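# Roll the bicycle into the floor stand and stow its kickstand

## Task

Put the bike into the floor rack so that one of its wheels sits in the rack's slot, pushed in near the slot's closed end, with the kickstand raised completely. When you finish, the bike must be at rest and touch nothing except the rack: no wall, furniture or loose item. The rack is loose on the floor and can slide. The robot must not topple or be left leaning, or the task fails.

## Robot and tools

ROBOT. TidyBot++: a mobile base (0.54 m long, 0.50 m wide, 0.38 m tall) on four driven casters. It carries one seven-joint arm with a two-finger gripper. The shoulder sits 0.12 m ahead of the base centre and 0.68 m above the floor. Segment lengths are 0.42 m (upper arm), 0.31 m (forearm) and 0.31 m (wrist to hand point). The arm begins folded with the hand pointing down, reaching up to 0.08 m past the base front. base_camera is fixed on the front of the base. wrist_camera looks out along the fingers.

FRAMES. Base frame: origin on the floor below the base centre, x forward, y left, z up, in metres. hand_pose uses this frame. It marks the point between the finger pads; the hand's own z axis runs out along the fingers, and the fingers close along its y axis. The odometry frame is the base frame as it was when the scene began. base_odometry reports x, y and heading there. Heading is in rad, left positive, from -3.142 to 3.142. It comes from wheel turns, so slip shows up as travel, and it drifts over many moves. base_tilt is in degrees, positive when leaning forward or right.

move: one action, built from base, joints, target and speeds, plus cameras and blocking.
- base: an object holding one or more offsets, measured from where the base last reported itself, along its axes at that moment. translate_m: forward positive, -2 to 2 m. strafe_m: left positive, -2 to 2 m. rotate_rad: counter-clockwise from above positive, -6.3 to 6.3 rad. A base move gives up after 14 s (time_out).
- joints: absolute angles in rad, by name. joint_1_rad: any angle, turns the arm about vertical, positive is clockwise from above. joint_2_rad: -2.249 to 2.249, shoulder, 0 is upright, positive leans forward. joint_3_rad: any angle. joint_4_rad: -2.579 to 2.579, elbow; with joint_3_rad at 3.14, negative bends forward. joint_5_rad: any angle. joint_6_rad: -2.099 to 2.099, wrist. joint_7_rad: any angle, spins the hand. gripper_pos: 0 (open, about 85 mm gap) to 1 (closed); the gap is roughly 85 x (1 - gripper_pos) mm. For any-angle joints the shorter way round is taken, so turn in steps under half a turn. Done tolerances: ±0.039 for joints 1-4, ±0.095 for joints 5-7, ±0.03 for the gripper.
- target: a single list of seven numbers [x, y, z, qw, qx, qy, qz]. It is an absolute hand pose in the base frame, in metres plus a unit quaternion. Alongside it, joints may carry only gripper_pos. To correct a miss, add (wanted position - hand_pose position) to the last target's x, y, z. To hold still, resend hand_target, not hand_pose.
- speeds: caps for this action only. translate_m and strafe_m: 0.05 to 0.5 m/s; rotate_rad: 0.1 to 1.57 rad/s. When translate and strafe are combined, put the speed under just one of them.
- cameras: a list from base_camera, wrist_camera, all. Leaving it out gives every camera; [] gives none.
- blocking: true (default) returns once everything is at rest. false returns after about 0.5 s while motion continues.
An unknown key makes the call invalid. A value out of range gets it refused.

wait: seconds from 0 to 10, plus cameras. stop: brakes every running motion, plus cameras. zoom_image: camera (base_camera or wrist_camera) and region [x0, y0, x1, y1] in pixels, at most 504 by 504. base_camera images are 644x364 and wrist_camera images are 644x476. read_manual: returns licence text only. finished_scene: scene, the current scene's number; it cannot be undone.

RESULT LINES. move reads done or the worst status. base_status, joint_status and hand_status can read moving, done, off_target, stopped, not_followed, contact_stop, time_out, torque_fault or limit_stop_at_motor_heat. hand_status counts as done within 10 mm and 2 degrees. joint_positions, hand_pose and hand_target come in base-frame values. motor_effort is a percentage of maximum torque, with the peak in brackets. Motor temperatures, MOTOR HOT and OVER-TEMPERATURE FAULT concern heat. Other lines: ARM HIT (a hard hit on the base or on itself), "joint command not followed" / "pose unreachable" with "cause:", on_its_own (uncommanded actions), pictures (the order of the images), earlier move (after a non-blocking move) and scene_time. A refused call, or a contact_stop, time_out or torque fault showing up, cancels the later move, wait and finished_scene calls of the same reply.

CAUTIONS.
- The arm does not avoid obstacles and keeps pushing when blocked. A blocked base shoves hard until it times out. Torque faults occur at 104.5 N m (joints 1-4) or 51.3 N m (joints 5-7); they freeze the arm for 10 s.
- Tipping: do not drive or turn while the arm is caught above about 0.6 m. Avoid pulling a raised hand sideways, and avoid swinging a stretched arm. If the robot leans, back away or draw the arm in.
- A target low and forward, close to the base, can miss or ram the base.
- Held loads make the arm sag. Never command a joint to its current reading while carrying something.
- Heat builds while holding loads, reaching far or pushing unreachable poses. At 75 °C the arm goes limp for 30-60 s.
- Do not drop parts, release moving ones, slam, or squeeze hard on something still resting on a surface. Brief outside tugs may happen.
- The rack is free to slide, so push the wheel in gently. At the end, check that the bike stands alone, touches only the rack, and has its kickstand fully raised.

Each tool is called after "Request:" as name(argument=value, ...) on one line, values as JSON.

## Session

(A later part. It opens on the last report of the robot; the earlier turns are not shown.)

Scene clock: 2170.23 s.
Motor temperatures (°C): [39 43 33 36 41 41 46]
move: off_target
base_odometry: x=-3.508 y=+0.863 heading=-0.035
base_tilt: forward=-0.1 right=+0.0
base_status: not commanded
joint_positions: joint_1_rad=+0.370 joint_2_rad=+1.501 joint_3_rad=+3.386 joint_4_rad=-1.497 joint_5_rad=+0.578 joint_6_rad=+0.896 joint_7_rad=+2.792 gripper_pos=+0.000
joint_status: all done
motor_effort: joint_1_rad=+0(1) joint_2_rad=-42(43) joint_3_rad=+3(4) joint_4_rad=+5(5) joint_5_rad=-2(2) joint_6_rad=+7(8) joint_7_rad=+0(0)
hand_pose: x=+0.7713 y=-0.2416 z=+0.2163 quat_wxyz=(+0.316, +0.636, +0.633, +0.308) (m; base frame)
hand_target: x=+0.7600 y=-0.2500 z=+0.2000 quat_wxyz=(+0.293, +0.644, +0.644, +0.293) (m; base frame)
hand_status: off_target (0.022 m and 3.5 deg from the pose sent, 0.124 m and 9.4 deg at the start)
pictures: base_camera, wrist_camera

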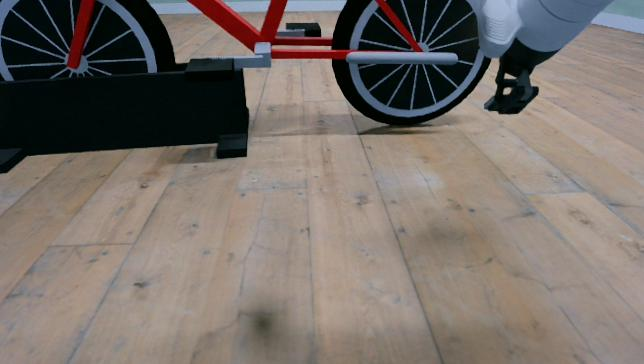

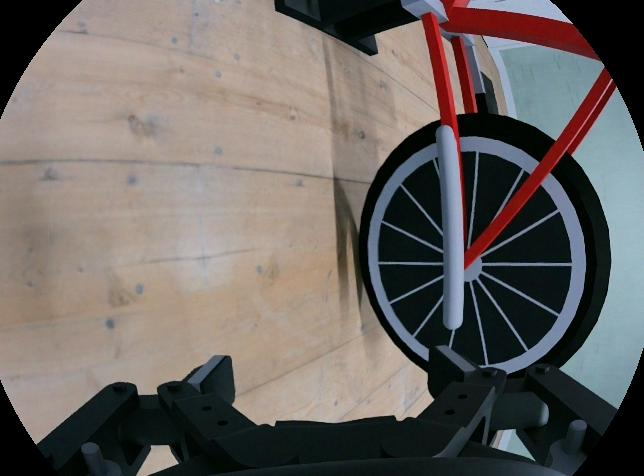

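Request:
move(base={"translate_m": 0.21}, speeds={"translate_m": 0.15})

Scene clock: 2182.20 s.
Motor temperatures (°C): [39 43 33 36 41 41 46]
move: done
base_odometry: x=-3.298 y=+0.855 heading=-0.035
base_tilt: forward=+0.0 right=+0.1
base_status: done
joint_positions: joint_1_rad=+0.376 joint_2_rad=+1.503 joint_3_rad=+3.389 joint_4_rad=-1.488 joint_5_rad=+0.581 joint_6_rad=+0.896 joint_7_rad=+2.792 gripper_pos=+0.000
joint_status: not commanded
motor_effort: joint_1_rad=-1(2) joint_2_rad=-42(43) joint_3_rad=+3(4) joint_4_rad=+5(7) joint_5_rad=-2(2) joint_6_rad=+7(8) joint_7_rad=+0(0)
hand_pose: x=+0.7720 y=-0.2471 z=+0.2167 quat_wxyz=(+0.319, +0.635, +0.633, +0.307) (m; base frame)
hand_target: x=+0.7600 y=-0.2500 z=+0.2000 quat_wxyz=(+0.293, +0.644, +0.644, +0.293) (m; base frame)
hand_status: not commanded
pictures: base_camera, wrist_camera

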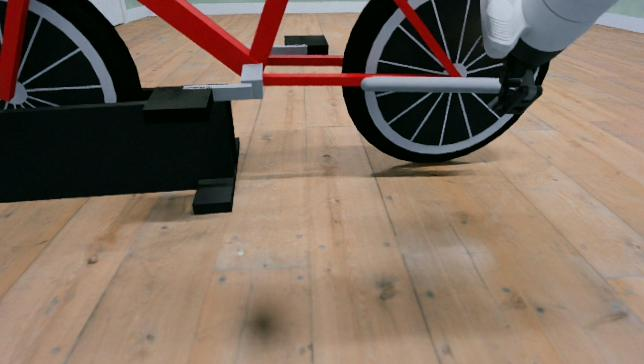

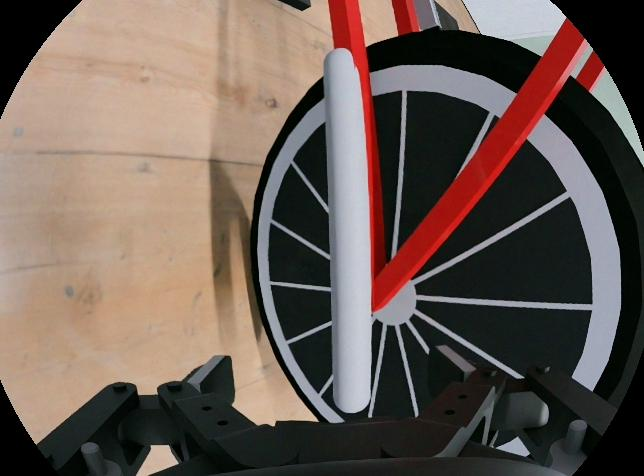

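Request:
move(target=[0.797, -0.255, 0.162, 0.28, 0.65, 0.65, 0.28])

Scene clock: 2190.17 s.
Motor temperatures (°C): [39 42 33 36 41 41 46]
move: off_target
base_odometry: x=-3.298 y=+0.855 heading=-0.035
base_tilt: forward=+0.0 right=+0.0
base_status: not commanded
joint_positions: joint_1_rad=+0.376 joint_2_rad=+1.588 joint_3_rad=+3.389 joint_4_rad=-1.269 joint_5_rad=+0.655 joint_6_rad=+0.763 joint_7_rad=+2.670 gripper_pos=+0.000
joint_status: not commanded
motor_effort: joint_1_rad=+0(1) joint_2_rad=-44(45) joint_3_rad=+4(4) joint_4_rad=+7(8) joint_5_rad=-2(2) joint_6_rad=+6(7) joint_7_rad=+0(0)
hand_pose: x=+0.8079 y=-0.2567 z=+0.1832 quat_wxyz=(+0.308, +0.638, +0.637, +0.303) (m; base frame)
hand_target: x=+0.7970 y=-0.2550 z=+0.1620 quat_wxyz=(+0.280, +0.649, +0.649, +0.280) (m; base frame)
hand_status: off_target (0.024 m and 4.6 deg from the pose sent, 0.061 m and 6.1 deg at the start)
pictures: base_camera, wrist_camera

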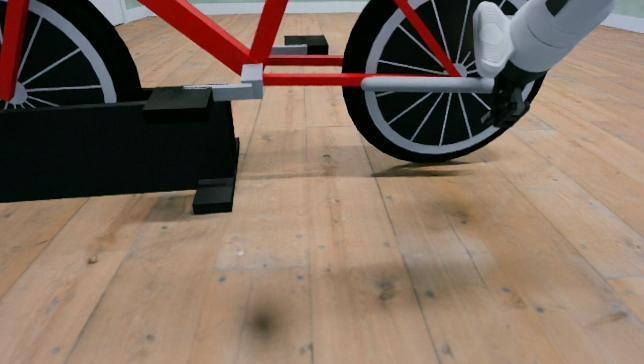

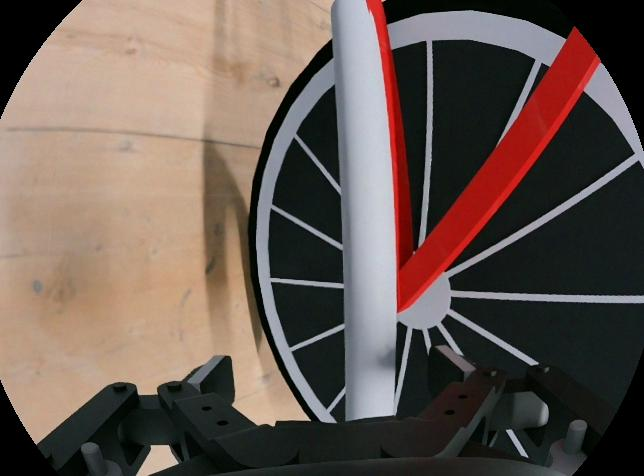

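Request:
move(target=[0.815, -0.252, 0.158, 0.28, 0.65, 0.65, 0.28])

Request:
move(joints={"gripper_pos": 0.5})

Scene clock: 2193.67 s.
Motor temperatures (°C): [39 42 33 36 41 41 46]
move: off_target
base_odometry: x=-3.298 y=+0.855 heading=-0.035
base_tilt: forward=+0.0 right=+0.0
base_status: not commanded
joint_positions: joint_1_rad=+0.362 joint_2_rad=+1.608 joint_3_rad=+3.389 joint_4_rad=-1.194 joint_5_rad=+0.679 joint_6_rad=+0.716 joint_7_rad=+2.615 gripper_pos=+0.000
joint_status: not commanded
motor_effort: joint_1_rad=-1(2) joint_2_rad=-45(45) joint_3_rad=+3(4) joint_4_rad=+7(9) joint_5_rad=-2(2) joint_6_rad=+6(7) joint_7_rad=+0(0)
hand_pose: x=+0.8279 y=-0.2530 z=+0.1806 quat_wxyz=(+0.306, +0.638, +0.637, +0.305) (m; base frame)
hand_target: x=+0.8150 y=-0.2520 z=+0.1580 quat_wxyz=(+0.280, +0.649, +0.649, +0.280) (m; base frame)
hand_status: off_target (0.026 m and 4.6 deg from the pose sent, 0.027 m and 4.6 deg at the start)
pictures: base_camera, wrist_camera

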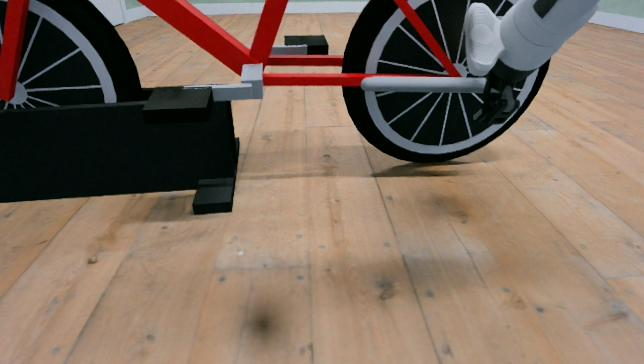

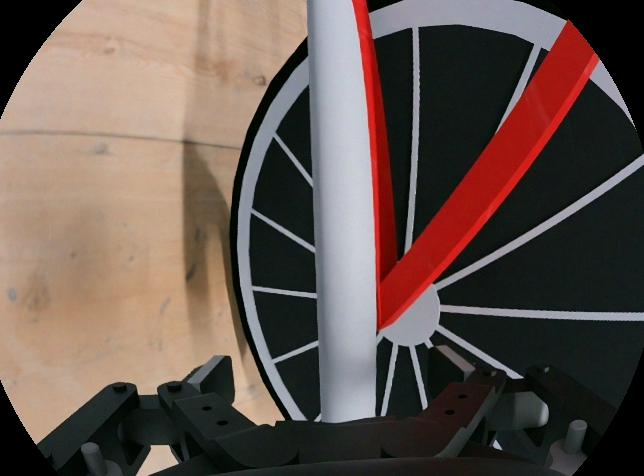

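Scene clock: 2194.50 s.
Motor temperatures (°C): [39 42 33 36 41 41 46]
move: done
base_odometry: x=-3.298 y=+0.855 heading=-0.035
base_tilt: forward=-0.1 right=+0.1
base_status: not commanded
joint_positions: joint_1_rad=+0.362 joint_2_rad=+1.608 joint_3_rad=+3.389 joint_4_rad=-1.194 joint_5_rad=+0.679 joint_6_rad=+0.715 joint_7_rad=+2.615 gripper_pos=+0.500
joint_status: all done
motor_effort: joint_1_rad=-1(1) joint_2_rad=-45(45) joint_3_rad=+3(4) joint_4_rad=+8(9) joint_5_rad=-2(2) joint_6_rad=+5(7) joint_7_rad=+0(0)
hand_pose: x=+0.8278 y=-0.2529 z=+0.1804 quat_wxyz=(+0.306, +0.638, +0.637, +0.305) (m; base frame)
hand_target: x=+0.8150 y=-0.2520 z=+0.1580 quat_wxyz=(+0.280, +0.649, +0.649, +0.280) (m; base frame)
hand_status: not commanded
pictures: base_camera, wrist_camera

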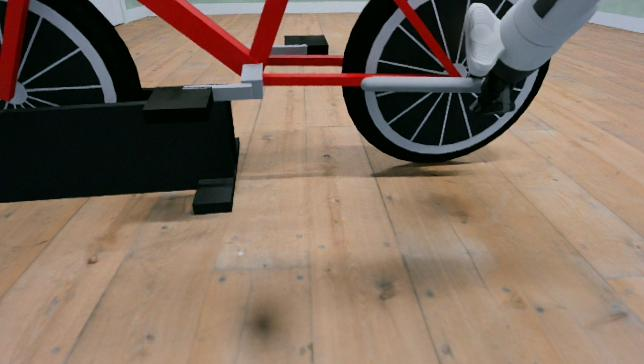

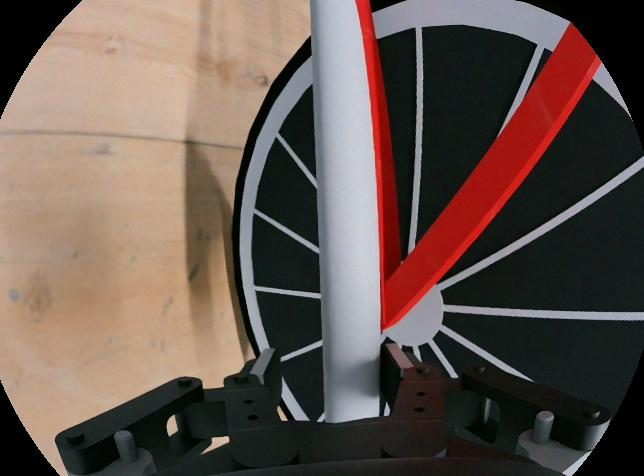

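Request:
move(joints={"gripper_pos": 0.62}, cameras=["wrist_camera"])

Request:
move(target=[0.815, -0.252, 0.178, 0.28, 0.65, 0.65, 0.28])

Request:
move(target=[0.815, -0.252, 0.193, 0.28, 0.65, 0.65, 0.28])

Scene clock: 2200.53 s.
Motor temperatures (°C): [39 42 33 36 41 41 46]
move: done
base_odometry: x=-3.298 y=+0.855 heading=-0.035
base_tilt: forward=+0.0 right=+0.1
base_status: not commanded
joint_positions: joint_1_rad=+0.362 joint_2_rad=+1.609 joint_3_rad=+3.389 joint_4_rad=-1.186 joint_5_rad=+0.680 joint_6_rad=+0.714 joint_7_rad=+2.615 gripper_pos=+0.620
joint_status: all done
motor_effort: joint_1_rad=-1(1) joint_2_rad=-43(45) joint_3_rad=+3(4) joint_4_rad=+7(8) joint_5_rad=-2(2) joint_6_rad=+5(7) joint_7_rad=+0(0)
hand_pose: x=+0.8307 y=-0.2534 z=+0.1818 quat_wxyz=(+0.308, +0.636, +0.638, +0.306) (m; base frame)
hand_target: x=+0.8150 y=-0.2520 z=+0.1580 quat_wxyz=(+0.280, +0.649, +0.649, +0.280) (m; base frame)
hand_status: not commanded
pictures: wrist_camera

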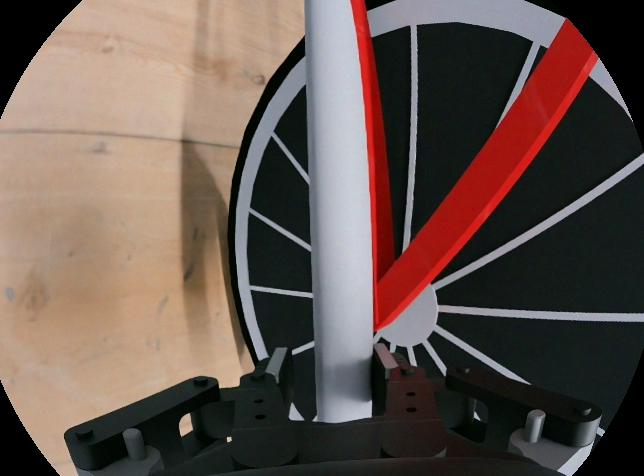

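Scene clock: 2201.27 s.
Motor temperatures (°C): [39 42 33 36 41 41 46]
move: off_target
base_odometry: x=-3.298 y=+0.855 heading=-0.035
base_tilt: forward=-0.1 right=+0.1
base_status: not commanded
joint_positions: joint_1_rad=+0.362 joint_2_rad=+1.592 joint_3_rad=+3.388 joint_4_rad=-1.205 joint_5_rad=+0.694 joint_6_rad=+0.709 joint_7_rad=+2.615 gripper_pos=+0.620
joint_status: not commanded
motor_effort: joint_1_rad=+0(1) joint_2_rad=-45(46) joint_3_rad=+3(3) joint_4_rad=+7(8) joint_5_rad=-2(2) joint_6_rad=+6(7) joint_7_rad=+0(1)
hand_pose: x=+0.8282 y=-0.2531 z=+0.1863 quat_wxyz=(+0.306, +0.635, +0.642, +0.302) (m; base frame)
hand_target: x=+0.8150 y=-0.2520 z=+0.1780 quat_wxyz=(+0.280, +0.649, +0.649, +0.280) (m; base frame)
hand_status: off_target (0.016 m and 4.3 deg from the pose sent, 0.016 m and 4.9 deg at the start)
pictures: base_camera, wrist_camera

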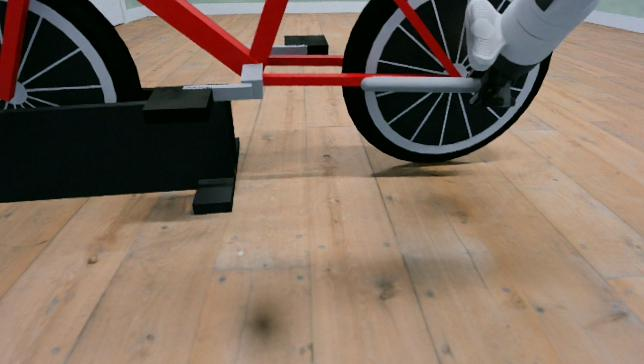

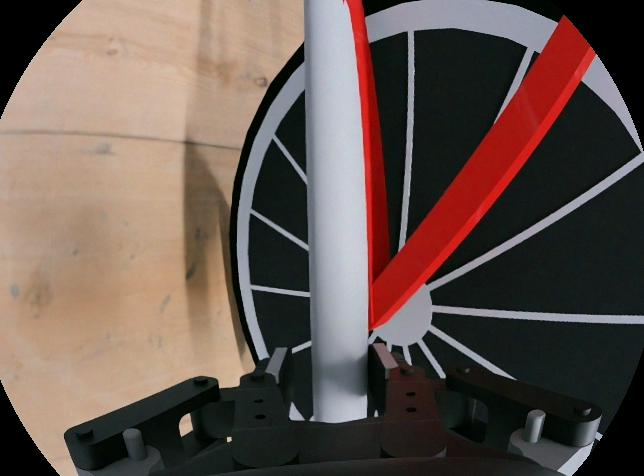

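Scene clock: 2202.00 s.
Motor temperatures (°C): [39 42 33 36 41 41 46]
move: off_target
base_odometry: x=-3.298 y=+0.855 heading=-0.035
base_tilt: forward=+0.0 right=+0.1
base_status: not commanded
joint_positions: joint_1_rad=+0.362 joint_2_rad=+1.561 joint_3_rad=+3.386 joint_4_rad=-1.234 joint_5_rad=+0.705 joint_6_rad=+0.703 joint_7_rad=+2.615 gripper_pos=+0.620
joint_status: not commanded
motor_effort: joint_1_rad=-1(1) joint_2_rad=-45(47) joint_3_rad=+3(4) joint_4_rad=+7(9) joint_5_rad=-2(2) joint_6_rad=+6(7) joint_7_rad=+0(0)
hand_pose: x=+0.8277 y=-0.2538 z=+0.1984 quat_wxyz=(+0.305, +0.635, +0.643, +0.300) (m; base frame)
hand_target: x=+0.8150 y=-0.2520 z=+0.1930 quat_wxyz=(+0.280, +0.649, +0.649, +0.280) (m; base frame)
hand_status: off_target (0.014 m and 4.1 deg from the pose sent, 0.015 m and 4.3 deg at the start)
pictures: base_camera, wrist_camera

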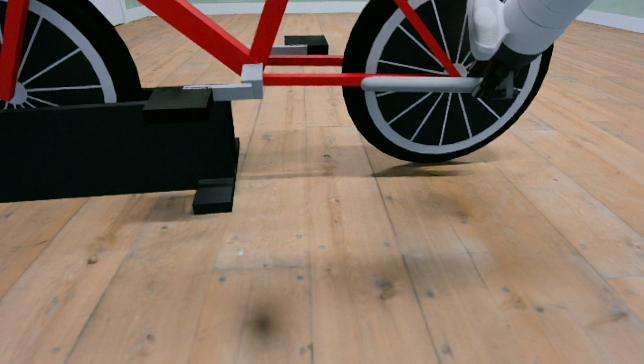

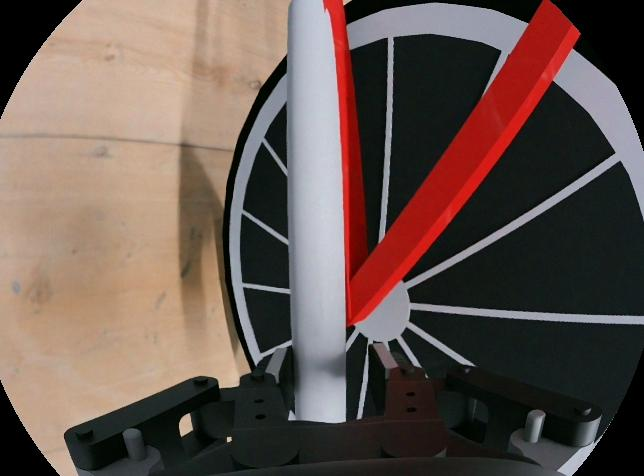

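Request:
move(target=[0.815, -0.252, 0.208, 0.28, 0.65, 0.65, 0.28])

Request:
move(target=[0.815, -0.252, 0.223, 0.28, 0.65, 0.65, 0.28])

Scene clock: 2206.33 s.
Motor temperatures (°C): [39 42 32 36 41 41 46]
move: off_target
base_odometry: x=-3.298 y=+0.855 heading=-0.035
base_tilt: forward=+0.0 right=+0.1
base_status: not commanded
joint_positions: joint_1_rad=+0.362 joint_2_rad=+1.533 joint_3_rad=+3.379 joint_4_rad=-1.267 joint_5_rad=+0.718 joint_6_rad=+0.693 joint_7_rad=+2.615 gripper_pos=+0.620
joint_status: not commanded
motor_effort: joint_1_rad=-1(1) joint_2_rad=-46(47) joint_3_rad=+3(4) joint_4_rad=+9(10) joint_5_rad=-2(3) joint_6_rad=+7(8) joint_7_rad=+0(0)
hand_pose: x=+0.8234 y=-0.2520 z=+0.2059 quat_wxyz=(+0.300, +0.638, +0.645, +0.295) (m; base frame)
hand_target: x=+0.8150 y=-0.2520 z=+0.2080 quat_wxyz=(+0.280, +0.649, +0.649, +0.280) (m; base frame)
hand_status: off_target (0.009 m and 3.2 deg from the pose sent, 0.016 m and 4.1 deg at the start)
pictures: base_camera, wrist_camera

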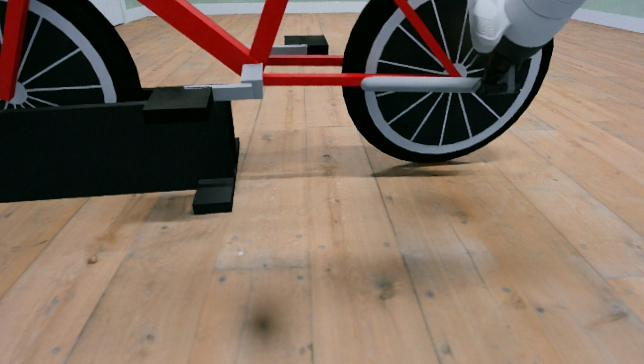

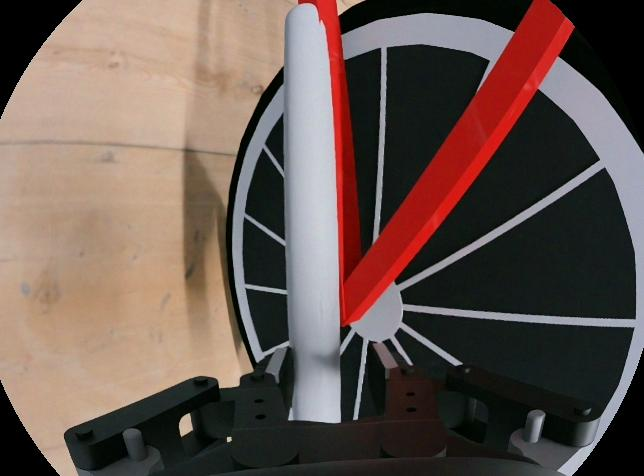

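Scene clock: 2207.17 s.
Motor temperatures (°C): [39 42 32 36 41 41 46]
move: off_target
base_odometry: x=-3.298 y=+0.855 heading=-0.035
base_tilt: forward=+0.0 right=+0.0
base_status: not commanded
joint_positions: joint_1_rad=+0.365 joint_2_rad=+1.484 joint_3_rad=+3.368 joint_4_rad=-1.292 joint_5_rad=+0.728 joint_6_rad=+0.689 joint_7_rad=+2.615 gripper_pos=+0.620
joint_status: not commanded
motor_effort: joint_1_rad=-1(1) joint_2_rad=-45(47) joint_3_rad=+3(4) joint_4_rad=+8(9) joint_5_rad=-2(2) joint_6_rad=+6(7) joint_7_rad=+0(0)
hand_pose: x=+0.8323 y=-0.2528 z=+0.2327 quat_wxyz=(+0.306, +0.635, +0.642, +0.301) (m; base frame)
hand_target: x=+0.8150 y=-0.2520 z=+0.2230 quat_wxyz=(+0.280, +0.649, +0.649, +0.280) (m; base frame)
hand_status: off_target (0.020 m and 4.3 deg from the pose sent, 0.019 m and 3.2 deg at the start)
pictures: base_camera, wrist_camera

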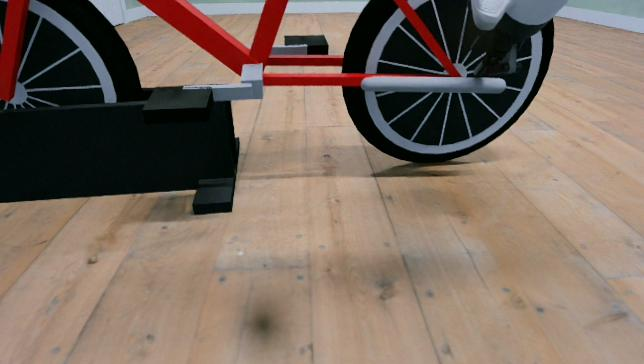

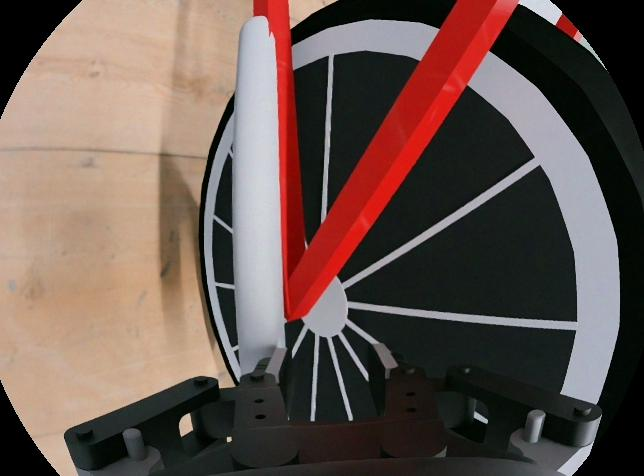

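Request:
move(target=[0.765, -0.265, 0.205, 0.28, 0.65, 0.65, 0.28], joints={"gripper_pos": 0.2})

Request:
move(target=[0.80, -0.265, 0.165, 0.28, 0.65, 0.65, 0.28])

Request:
move(target=[0.825, -0.267, 0.150, 0.28, 0.65, 0.65, 0.28])

Scene clock: 2214.67 s.
Motor temperatures (°C): [39 43 32 36 41 41 46]
move: off_target
base_odometry: x=-3.298 y=+0.855 heading=-0.035
base_tilt: forward=+0.0 right=+0.1
base_status: not commanded
joint_positions: joint_1_rad=+0.419 joint_2_rad=+1.488 joint_3_rad=+3.368 joint_4_rad=-1.406 joint_5_rad=+0.728 joint_6_rad=+0.695 joint_7_rad=+2.628 gripper_pos=+0.200
joint_status: all done
motor_effort: joint_1_rad=-1(3) joint_2_rad=-43(45) joint_3_rad=+3(3) joint_4_rad=+6(8) joint_5_rad=-2(2) joint_6_rad=+7(7) joint_7_rad=-1(1)
hand_pose: x=+0.7645 y=-0.2730 z=+0.1973 quat_wxyz=(+0.272, +0.676, +0.629, +0.271) (m; base frame)
hand_target: x=+0.7650 y=-0.2650 z=+0.2050 quat_wxyz=(+0.280, +0.649, +0.649, +0.280) (m; base frame)
hand_status: off_target (0.011 m and 4.1 deg from the pose sent, 0.074 m and 4.3 deg at the start)
pictures: base_camera, wrist_camera

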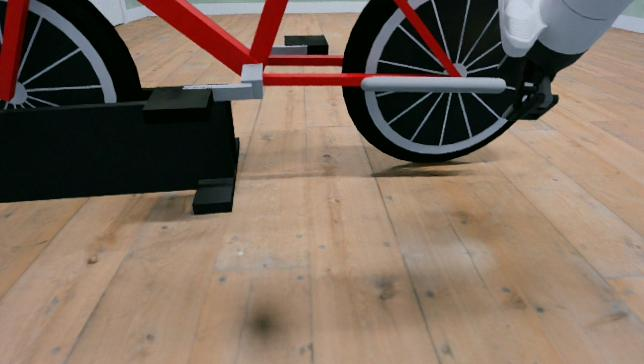

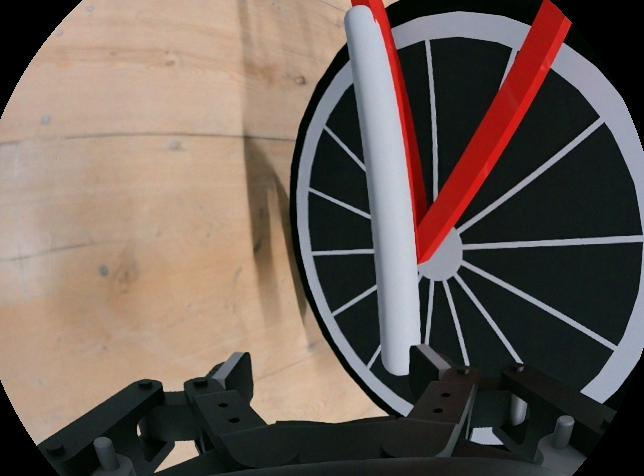

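Scene clock: 2215.87 s.
Motor temperatures (°C): [39 43 32 36 41 41 46]
move: off_target
base_odometry: x=-3.298 y=+0.855 heading=-0.035
base_tilt: forward=+0.0 right=+0.1
base_status: not commanded
joint_positions: joint_1_rad=+0.403 joint_2_rad=+1.582 joint_3_rad=+3.373 joint_4_rad=-1.243 joint_5_rad=+0.728 joint_6_rad=+0.695 joint_7_rad=+2.628 gripper_pos=+0.200
joint_status: not commanded
motor_effort: joint_1_rad=-1(3) joint_2_rad=-42(45) joint_3_rad=+3(3) joint_4_rad=+7(8) joint_5_rad=-1(2) joint_6_rad=+5(7) joint_7_rad=+0(0)
hand_pose: x=+0.8023 y=-0.2682 z=+0.1764 quat_wxyz=(+0.293, +0.647, +0.643, +0.287) (m; base frame)
hand_target: x=+0.8000 y=-0.2650 z=+0.1650 quat_wxyz=(+0.280, +0.649, +0.649, +0.280) (m; base frame)
hand_status: off_target (0.012 m and 1.9 deg from the pose sent, 0.049 m and 4.1 deg at the start)
pictures: base_camera, wrist_camera

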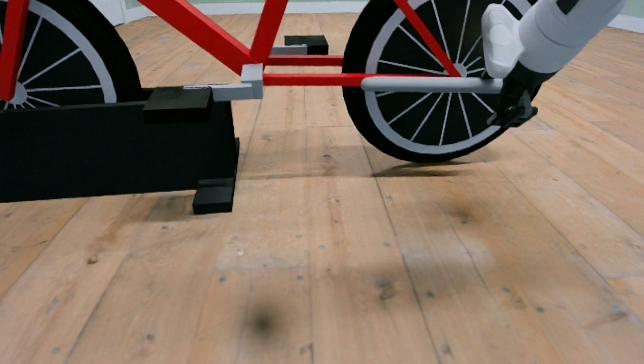

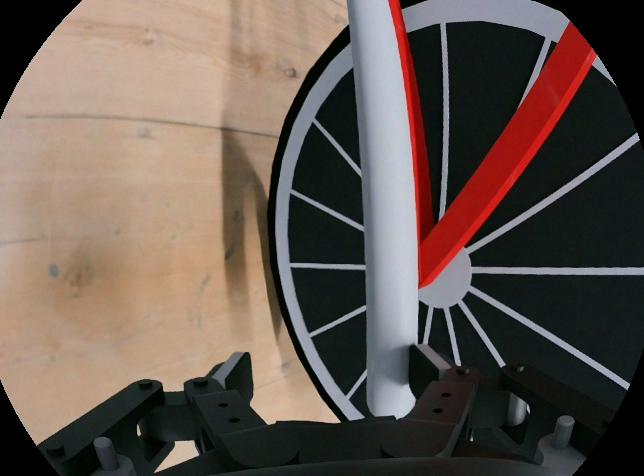

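Scene clock: 2216.90 s.
Motor temperatures (°C): [39 43 32 36 41 41 46]
move: off_target
base_odometry: x=-3.298 y=+0.855 heading=-0.035
base_tilt: forward=+0.0 right=+0.1
base_status: not commanded
joint_positions: joint_1_rad=+0.392 joint_2_rad=+1.642 joint_3_rad=+3.377 joint_4_rad=-1.103 joint_5_rad=+0.755 joint_6_rad=+0.675 joint_7_rad=+2.551 gripper_pos=+0.200
joint_status: not commanded
motor_effort: joint_1_rad=-1(2) joint_2_rad=-46(46) joint_3_rad=+3(3) joint_4_rad=+8(9) joint_5_rad=-2(2) joint_6_rad=+6(7) joint_7_rad=+0(0)
hand_pose: x=+0.8358 y=-0.2648 z=+0.1701 quat_wxyz=(+0.301, +0.640, +0.637, +0.306) (m; base frame)
hand_target: x=+0.8250 y=-0.2670 z=+0.1500 quat_wxyz=(+0.280, +0.649, +0.649, +0.280) (m; base frame)
hand_status: off_target (0.023 m and 4.3 deg from the pose sent, 0.035 m and 1.9 deg at the start)
pictures: base_camera, wrist_camera

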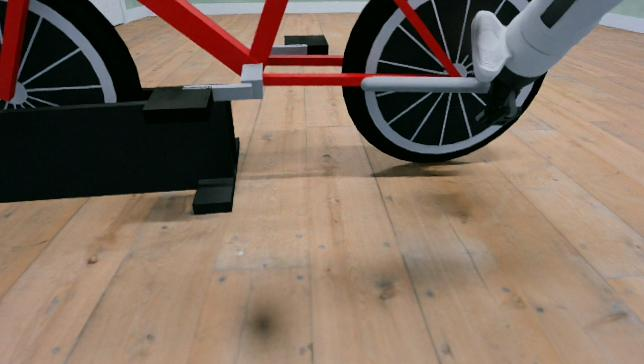

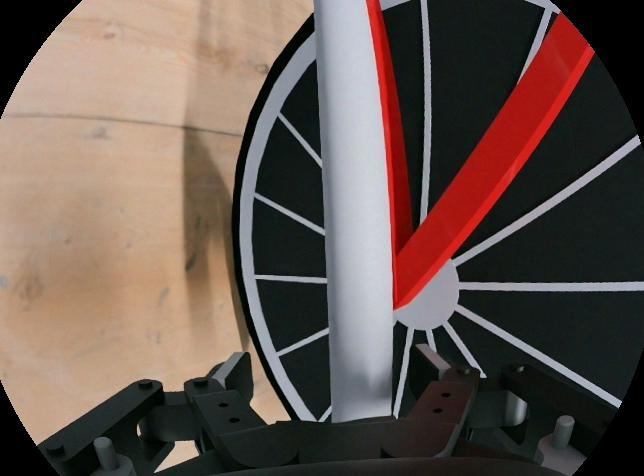

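Gripping the rod firmly, then lifting in steps.

Request:
move(joints={"gripper_pos": 0.85})

Request:
move(target=[0.825, -0.267, 0.180, 0.28, 0.65, 0.65, 0.28])

Request:
move(target=[0.825, -0.267, 0.210, 0.28, 0.65, 0.65, 0.28])

Scene clock: 2221.00 s.
Motor temperatures (°C): [39 43 32 36 41 41 46]
move: off_target
base_odometry: x=-3.298 y=+0.855 heading=-0.035
base_tilt: forward=-0.1 right=+0.1
base_status: not commanded
joint_positions: joint_1_rad=+0.391 joint_2_rad=+1.637 joint_3_rad=+3.378 joint_4_rad=-1.091 joint_5_rad=+0.758 joint_6_rad=+0.674 joint_7_rad=+2.546 gripper_pos=+0.761
joint_status: gripper_pos off_target (ended at +0.761, target +0.850)
motor_effort: joint_1_rad=+0(2) joint_2_rad=-42(46) joint_3_rad=+3(4) joint_4_rad=+9(10) joint_5_rad=-2(3) joint_6_rad=+3(6) joint_7_rad=+0(1)
hand_pose: x=+0.8441 y=-0.2661 z=+0.1782 quat_wxyz=(+0.307, +0.635, +0.637, +0.310) (m; base frame)
hand_target: x=+0.8250 y=-0.2670 z=+0.1500 quat_wxyz=(+0.280, +0.649, +0.649, +0.280) (m; base frame)
hand_status: not commanded
pictures: base_camera, wrist_camera

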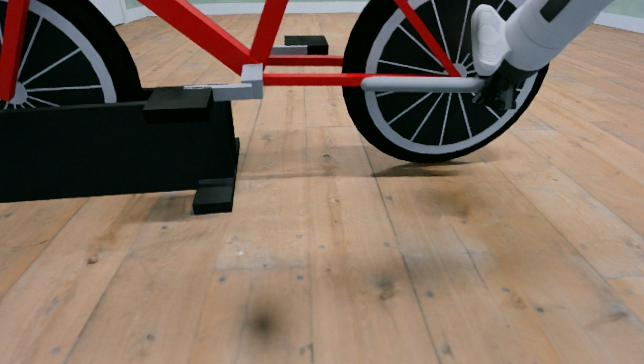

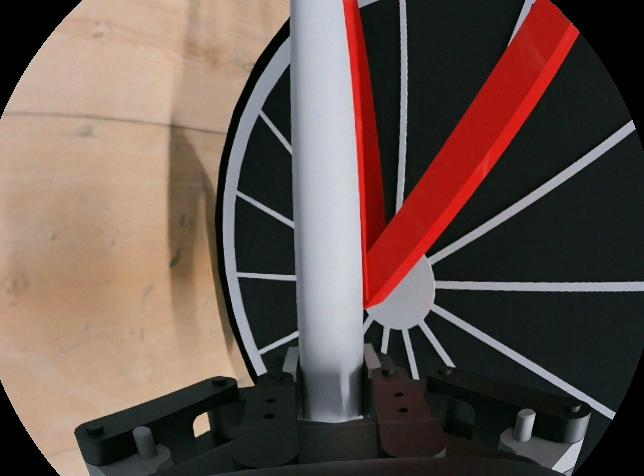

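Scene clock: 2221.83 s.
Motor temperatures (°C): [39 43 32 36 41 41 46]
move: off_target
base_odometry: x=-3.298 y=+0.855 heading=-0.035
base_tilt: forward=+0.0 right=+0.0
base_status: not commanded
joint_positions: joint_1_rad=+0.390 joint_2_rad=+1.627 joint_3_rad=+3.372 joint_4_rad=-1.100 joint_5_rad=+0.760 joint_6_rad=+0.658 joint_7_rad=+2.546 gripper_pos=+0.761
joint_status: not commanded
motor_effort: joint_1_rad=+2(3) joint_2_rad=-49(49) joint_3_rad=+4(5) joint_4_rad=+4(10) joint_5_rad=+0(2) joint_6_rad=+6(8) joint_7_rad=+0(1)
hand_pose: x=+0.8427 y=-0.2661 z=+0.1789 quat_wxyz=(+0.304, +0.639, +0.637, +0.305) (m; base frame)
hand_target: x=+0.8250 y=-0.2670 z=+0.1800 quat_wxyz=(+0.280, +0.649, +0.649, +0.280) (m; base frame)
hand_status: off_target (0.018 m and 4.4 deg from the pose sent, 0.019 m and 5.1 deg at the start)
pictures: base_camera, wrist_camera

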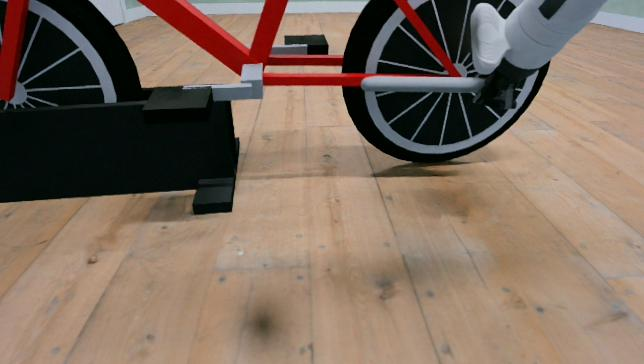

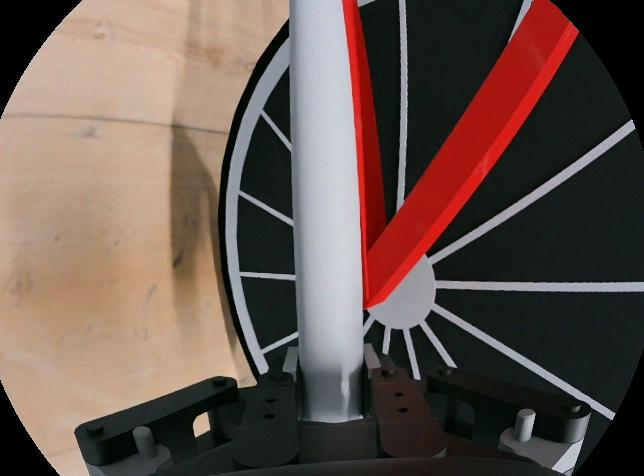

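Scene clock: 2222.67 s.
Motor temperatures (°C): [39 43 32 36 41 41 46]
move: off_target
base_odometry: x=-3.298 y=+0.855 heading=-0.035
base_tilt: forward=-0.1 right=+0.1
base_status: not commanded
joint_positions: joint_1_rad=+0.393 joint_2_rad=+1.589 joint_3_rad=+3.361 joint_4_rad=-1.166 joint_5_rad=+0.776 joint_6_rad=+0.631 joint_7_rad=+2.546 gripper_pos=+0.762
joint_status: not commanded
motor_effort: joint_1_rad=+0(2) joint_2_rad=-54(54) joint_3_rad=+3(4) joint_4_rad=+3(4) joint_5_rad=+1(1) joint_6_rad=+10(10) joint_7_rad=+0(1)
hand_pose: x=+0.8262 y=-0.2660 z=+0.1803 quat_wxyz=(+0.290, +0.652, +0.638, +0.289) (m; base frame)
hand_target: x=+0.8250 y=-0.2670 z=+0.2100 quat_wxyz=(+0.280, +0.649, +0.649, +0.280) (m; base frame)
hand_status: off_target (0.030 m and 2.0 deg from the pose sent, 0.036 m and 4.4 deg at the start)
pictures: base_camera, wrist_camera

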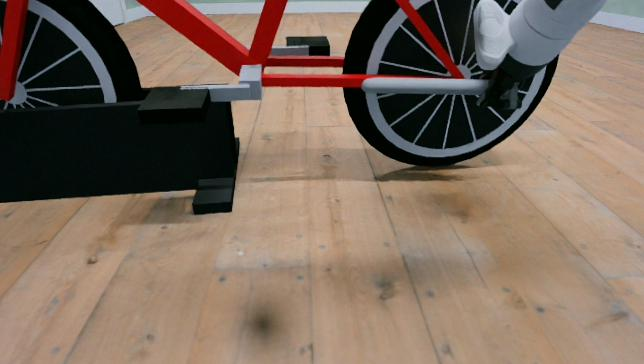

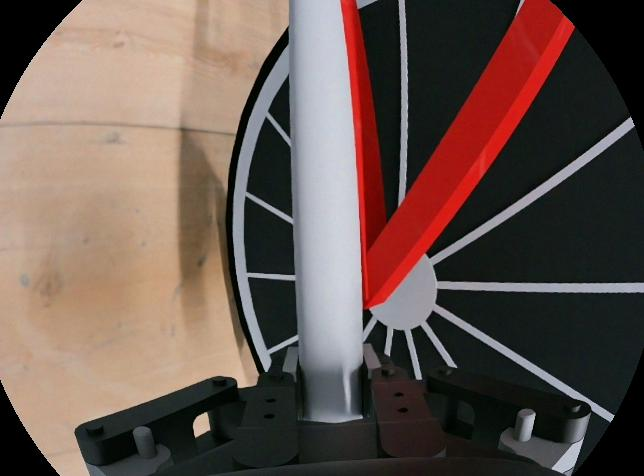

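Request:
move(target=[0.84, -0.267, 0.225, 0.28, 0.65, 0.65, 0.28])

Request:
move(target=[0.845, -0.267, 0.24, 0.28, 0.65, 0.65, 0.28])

Scene clock: 2233.20 s.
Motor temperatures (°C): [39 43 32 36 41 41 46]
move: off_target
base_odometry: x=-3.298 y=+0.855 heading=-0.035
base_tilt: forward=+0.0 right=+0.0
base_status: not commanded
joint_positions: joint_1_rad=+0.397 joint_2_rad=+1.571 joint_3_rad=+3.345 joint_4_rad=-1.164 joint_5_rad=+0.834 joint_6_rad=+0.581 joint_7_rad=+2.510 gripper_pos=+0.762
joint_status: not commanded
motor_effort: joint_1_rad=-2(2) joint_2_rad=-56(56) joint_3_rad=+2(3) joint_4_rad=+3(4) joint_5_rad=+2(2) joint_6_rad=+10(10) joint_7_rad=+1(1)
hand_pose: x=+0.8240 y=-0.2660 z=+0.1807 quat_wxyz=(+0.278, +0.656, +0.645, +0.277) (m; base frame)
hand_target: x=+0.8400 y=-0.2670 z=+0.2250 quat_wxyz=(+0.280, +0.649, +0.649, +0.280) (m; base frame)
hand_status: off_target (0.047 m and 1.0 deg from the pose sent, 0.047 m and 2.0 deg at the start)
pictures: base_camera, wrist_camera

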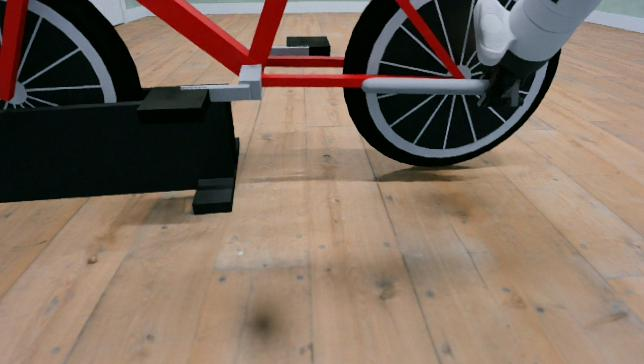

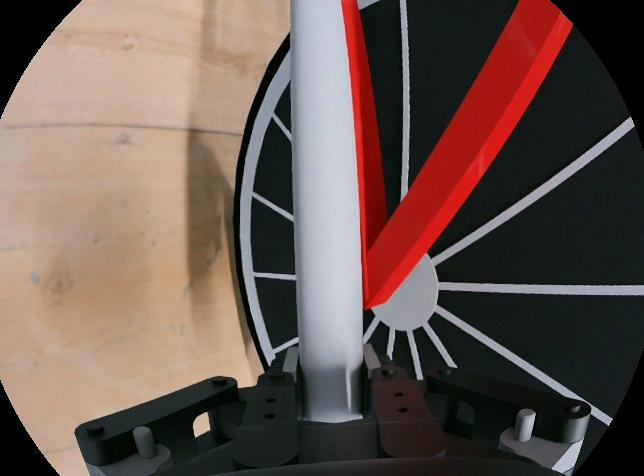

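Scene clock: 2233.83 s.
Motor temperatures (°C): [39 43 32 36 41 41 46]
move: off_target
base_odometry: x=-3.298 y=+0.855 heading=-0.035
base_tilt: forward=+0.0 right=+0.0
base_status: not commanded
joint_positions: joint_1_rad=+0.403 joint_2_rad=+1.561 joint_3_rad=+3.331 joint_4_rad=-1.166 joint_5_rad=+0.866 joint_6_rad=+0.554 joint_7_rad=+2.497 gripper_pos=+0.762
joint_status: not commanded
motor_effort: joint_1_rad=-2(3) joint_2_rad=-58(59) joint_3_rad=+2(2) joint_4_rad=+6(6) joint_5_rad=+1(2) joint_6_rad=+10(11) joint_7_rad=+1(1)
hand_pose: x=+0.8221 y=-0.2660 z=+0.1812 quat_wxyz=(+0.272, +0.658, +0.648, +0.271) (m; base frame)
hand_target: x=+0.8450 y=-0.2670 z=+0.2400 quat_wxyz=(+0.280, +0.649, +0.649, +0.280) (m; base frame)
hand_status: off_target (0.063 m and 1.6 deg from the pose sent, 0.063 m and 1.0 deg at the start)
pictures: base_camera, wrist_camera

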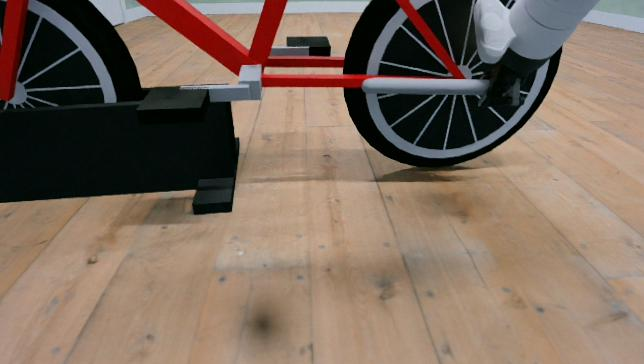

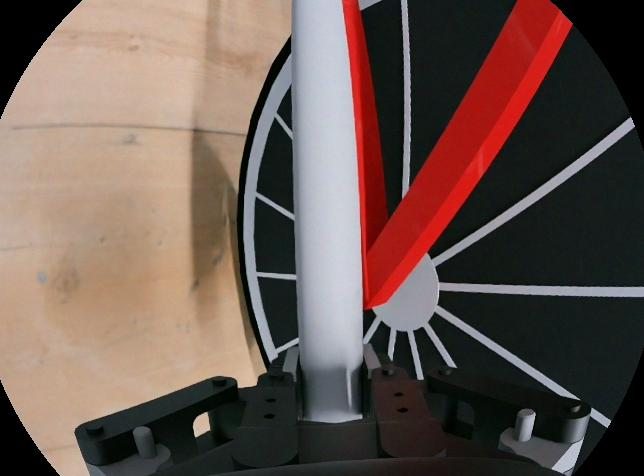

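Request:
move(target=[0.85, -0.267, 0.27, 0.28, 0.65, 0.65, 0.28], cameras=["wrist_camera"])

Request:
move(target=[0.855, -0.267, 0.30, 0.28, 0.65, 0.65, 0.28])

Scene clock: 2238.17 s.
Motor temperatures (°C): [39 43 32 36 41 41 46]
move: off_target
base_odometry: x=-3.298 y=+0.855 heading=-0.035
base_tilt: forward=+0.0 right=+0.0
base_status: not commanded
joint_positions: joint_1_rad=+0.418 joint_2_rad=+1.529 joint_3_rad=+3.306 joint_4_rad=-1.205 joint_5_rad=+0.922 joint_6_rad=+0.510 joint_7_rad=+2.472 gripper_pos=+0.762
joint_status: not commanded
motor_effort: joint_1_rad=-3(3) joint_2_rad=-63(63) joint_3_rad=+1(2) joint_4_rad=+7(9) joint_5_rad=+1(2) joint_6_rad=+12(13) joint_7_rad=+1(1)
hand_pose: x=+0.8075 y=-0.2658 z=+0.1825 quat_wxyz=(+0.255, +0.667, +0.651, +0.256) (m; base frame)
hand_target: x=+0.8500 y=-0.2670 z=+0.2700 quat_wxyz=(+0.280, +0.649, +0.649, +0.280) (m; base frame)
hand_status: off_target (0.097 m and 4.4 deg from the pose sent, 0.093 m and 1.6 deg at the start)
pictures: wrist_camera

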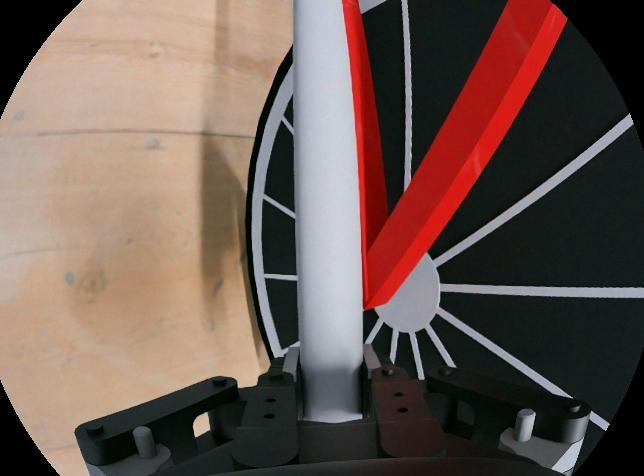

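Scene clock: 2238.93 s.
Motor temperatures (°C): [39 43 32 36 41 41 46]
move: off_target
base_odometry: x=-3.298 y=+0.855 heading=-0.035
base_tilt: forward=+0.0 right=+0.0
base_status: not commanded
joint_positions: joint_1_rad=+0.432 joint_2_rad=+1.497 joint_3_rad=+3.281 joint_4_rad=-1.243 joint_5_rad=+0.993 joint_6_rad=+0.464 joint_7_rad=+2.427 gripper_pos=+0.763
joint_status: not commanded
motor_effort: joint_1_rad=-4(4) joint_2_rad=-67(68) joint_3_rad=-1(2) joint_4_rad=+10(11) joint_5_rad=+0(1) joint_6_rad=+12(14) joint_7_rad=+1(2)
hand_pose: x=+0.7921 y=-0.2644 z=+0.1838 quat_wxyz=(+0.235, +0.677, +0.654, +0.242) (m; base frame)
hand_target: x=+0.8550 y=-0.2670 z=+0.3000 quat_wxyz=(+0.280, +0.649, +0.649, +0.280) (m; base frame)
hand_status: off_target (0.132 m and 7.4 deg from the pose sent, 0.127 m and 4.4 deg at the start)
pictures: base_camera, wrist_camera

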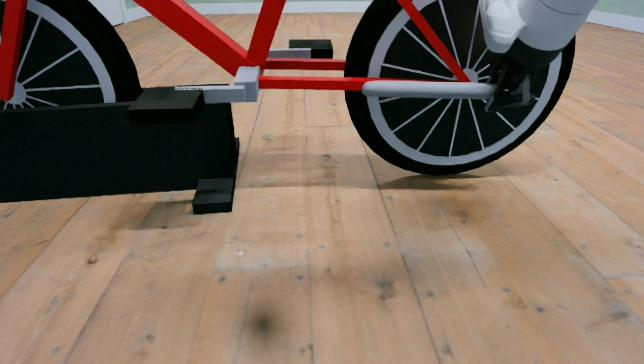

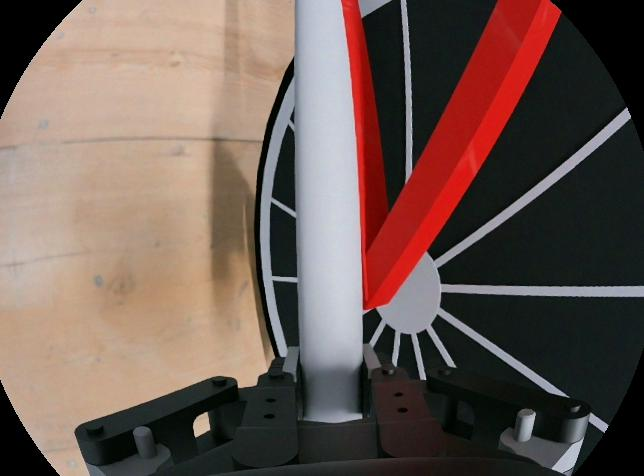

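Request:
move(base={"translate_m": 0.035}, speeds={"translate_m": 0.05})

Request:
move(target=[0.84, -0.267, 0.25, 0.28, 0.65, 0.65, 0.28])

Scene clock: 2246.40 s.
Motor temperatures (°C): [39 44 32 36 41 41 46]
move: done
base_odometry: x=-3.263 y=+0.854 heading=-0.034
base_tilt: forward=+0.0 right=+0.1
base_status: done
joint_positions: joint_1_rad=+0.438 joint_2_rad=+1.460 joint_3_rad=+3.276 joint_4_rad=-1.303 joint_5_rad=+1.023 joint_6_rad=+0.453 joint_7_rad=+2.426 gripper_pos=+0.763
joint_status: not commanded
motor_effort: joint_1_rad=-4(6) joint_2_rad=-62(69) joint_3_rad=-2(3) joint_4_rad=+19(22) joint_5_rad=-3(4) joint_6_rad=+14(15) joint_7_rad=+1(2)
hand_pose: x=+0.7749 y=-0.2607 z=+0.1897 quat_wxyz=(+0.222, +0.679, +0.660, +0.232) (m; base frame)
hand_target: x=+0.8550 y=-0.2670 z=+0.3000 quat_wxyz=(+0.280, +0.649, +0.649, +0.280) (m; base frame)
hand_status: not commanded
pictures: base_camera, wrist_camera

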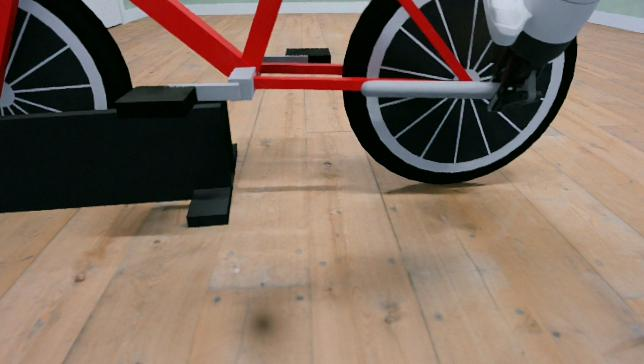

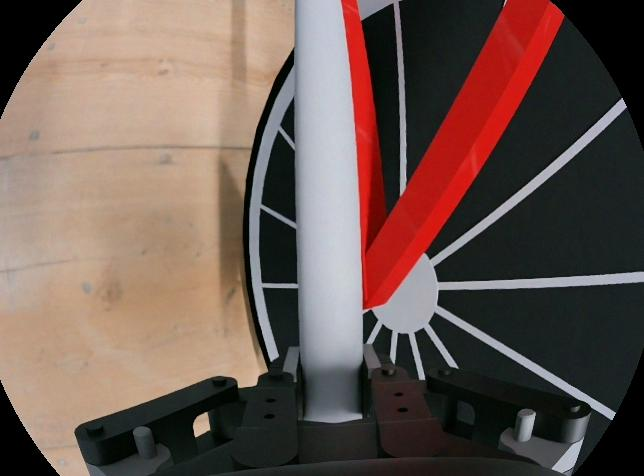

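Scene clock: 2247.30 s.
Motor temperatures (°C): [39 44 32 36 41 41 46]
move: off_target
base_odometry: x=-3.263 y=+0.854 heading=-0.034
base_tilt: forward=+0.1 right=+0.0
base_status: not commanded
joint_positions: joint_1_rad=+0.430 joint_2_rad=+1.464 joint_3_rad=+3.294 joint_4_rad=-1.302 joint_5_rad=+1.006 joint_6_rad=+0.457 joint_7_rad=+2.426 gripper_pos=+0.763
joint_status: not commanded
motor_effort: joint_1_rad=-3(4) joint_2_rad=-52(63) joint_3_rad=+0(1) joint_4_rad=+15(19) joint_5_rad=-2(4) joint_6_rad=+10(13) joint_7_rad=+1(2)
hand_pose: x=+0.7737 y=-0.2651 z=+0.1882 quat_wxyz=(+0.225, +0.681, +0.659, +0.227) (m; base frame)
hand_target: x=+0.8400 y=-0.2670 z=+0.2500 quat_wxyz=(+0.280, +0.649, +0.649, +0.280) (m; base frame)
hand_status: off_target (0.091 m and 9.5 deg from the pose sent, 0.089 m and 9.3 deg at the start)
pictures: base_camera, wrist_camera

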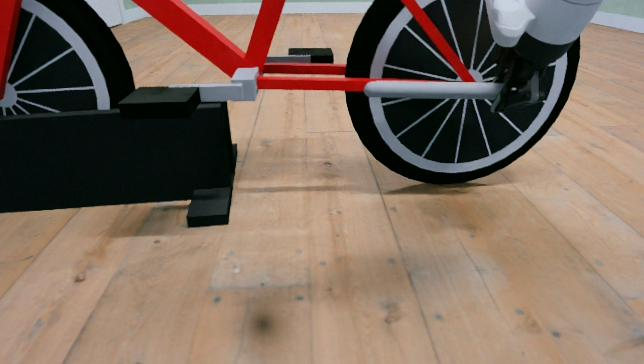

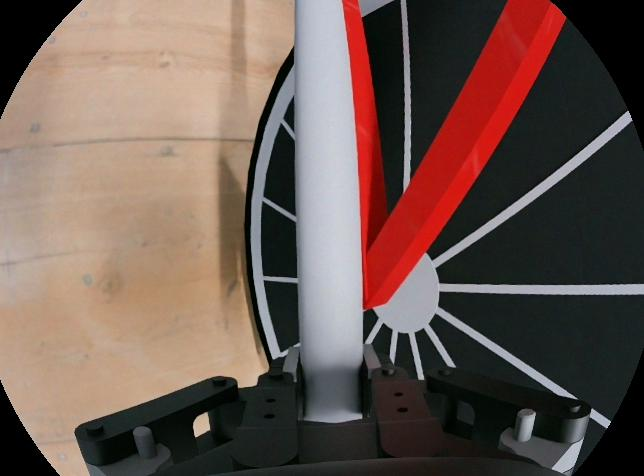

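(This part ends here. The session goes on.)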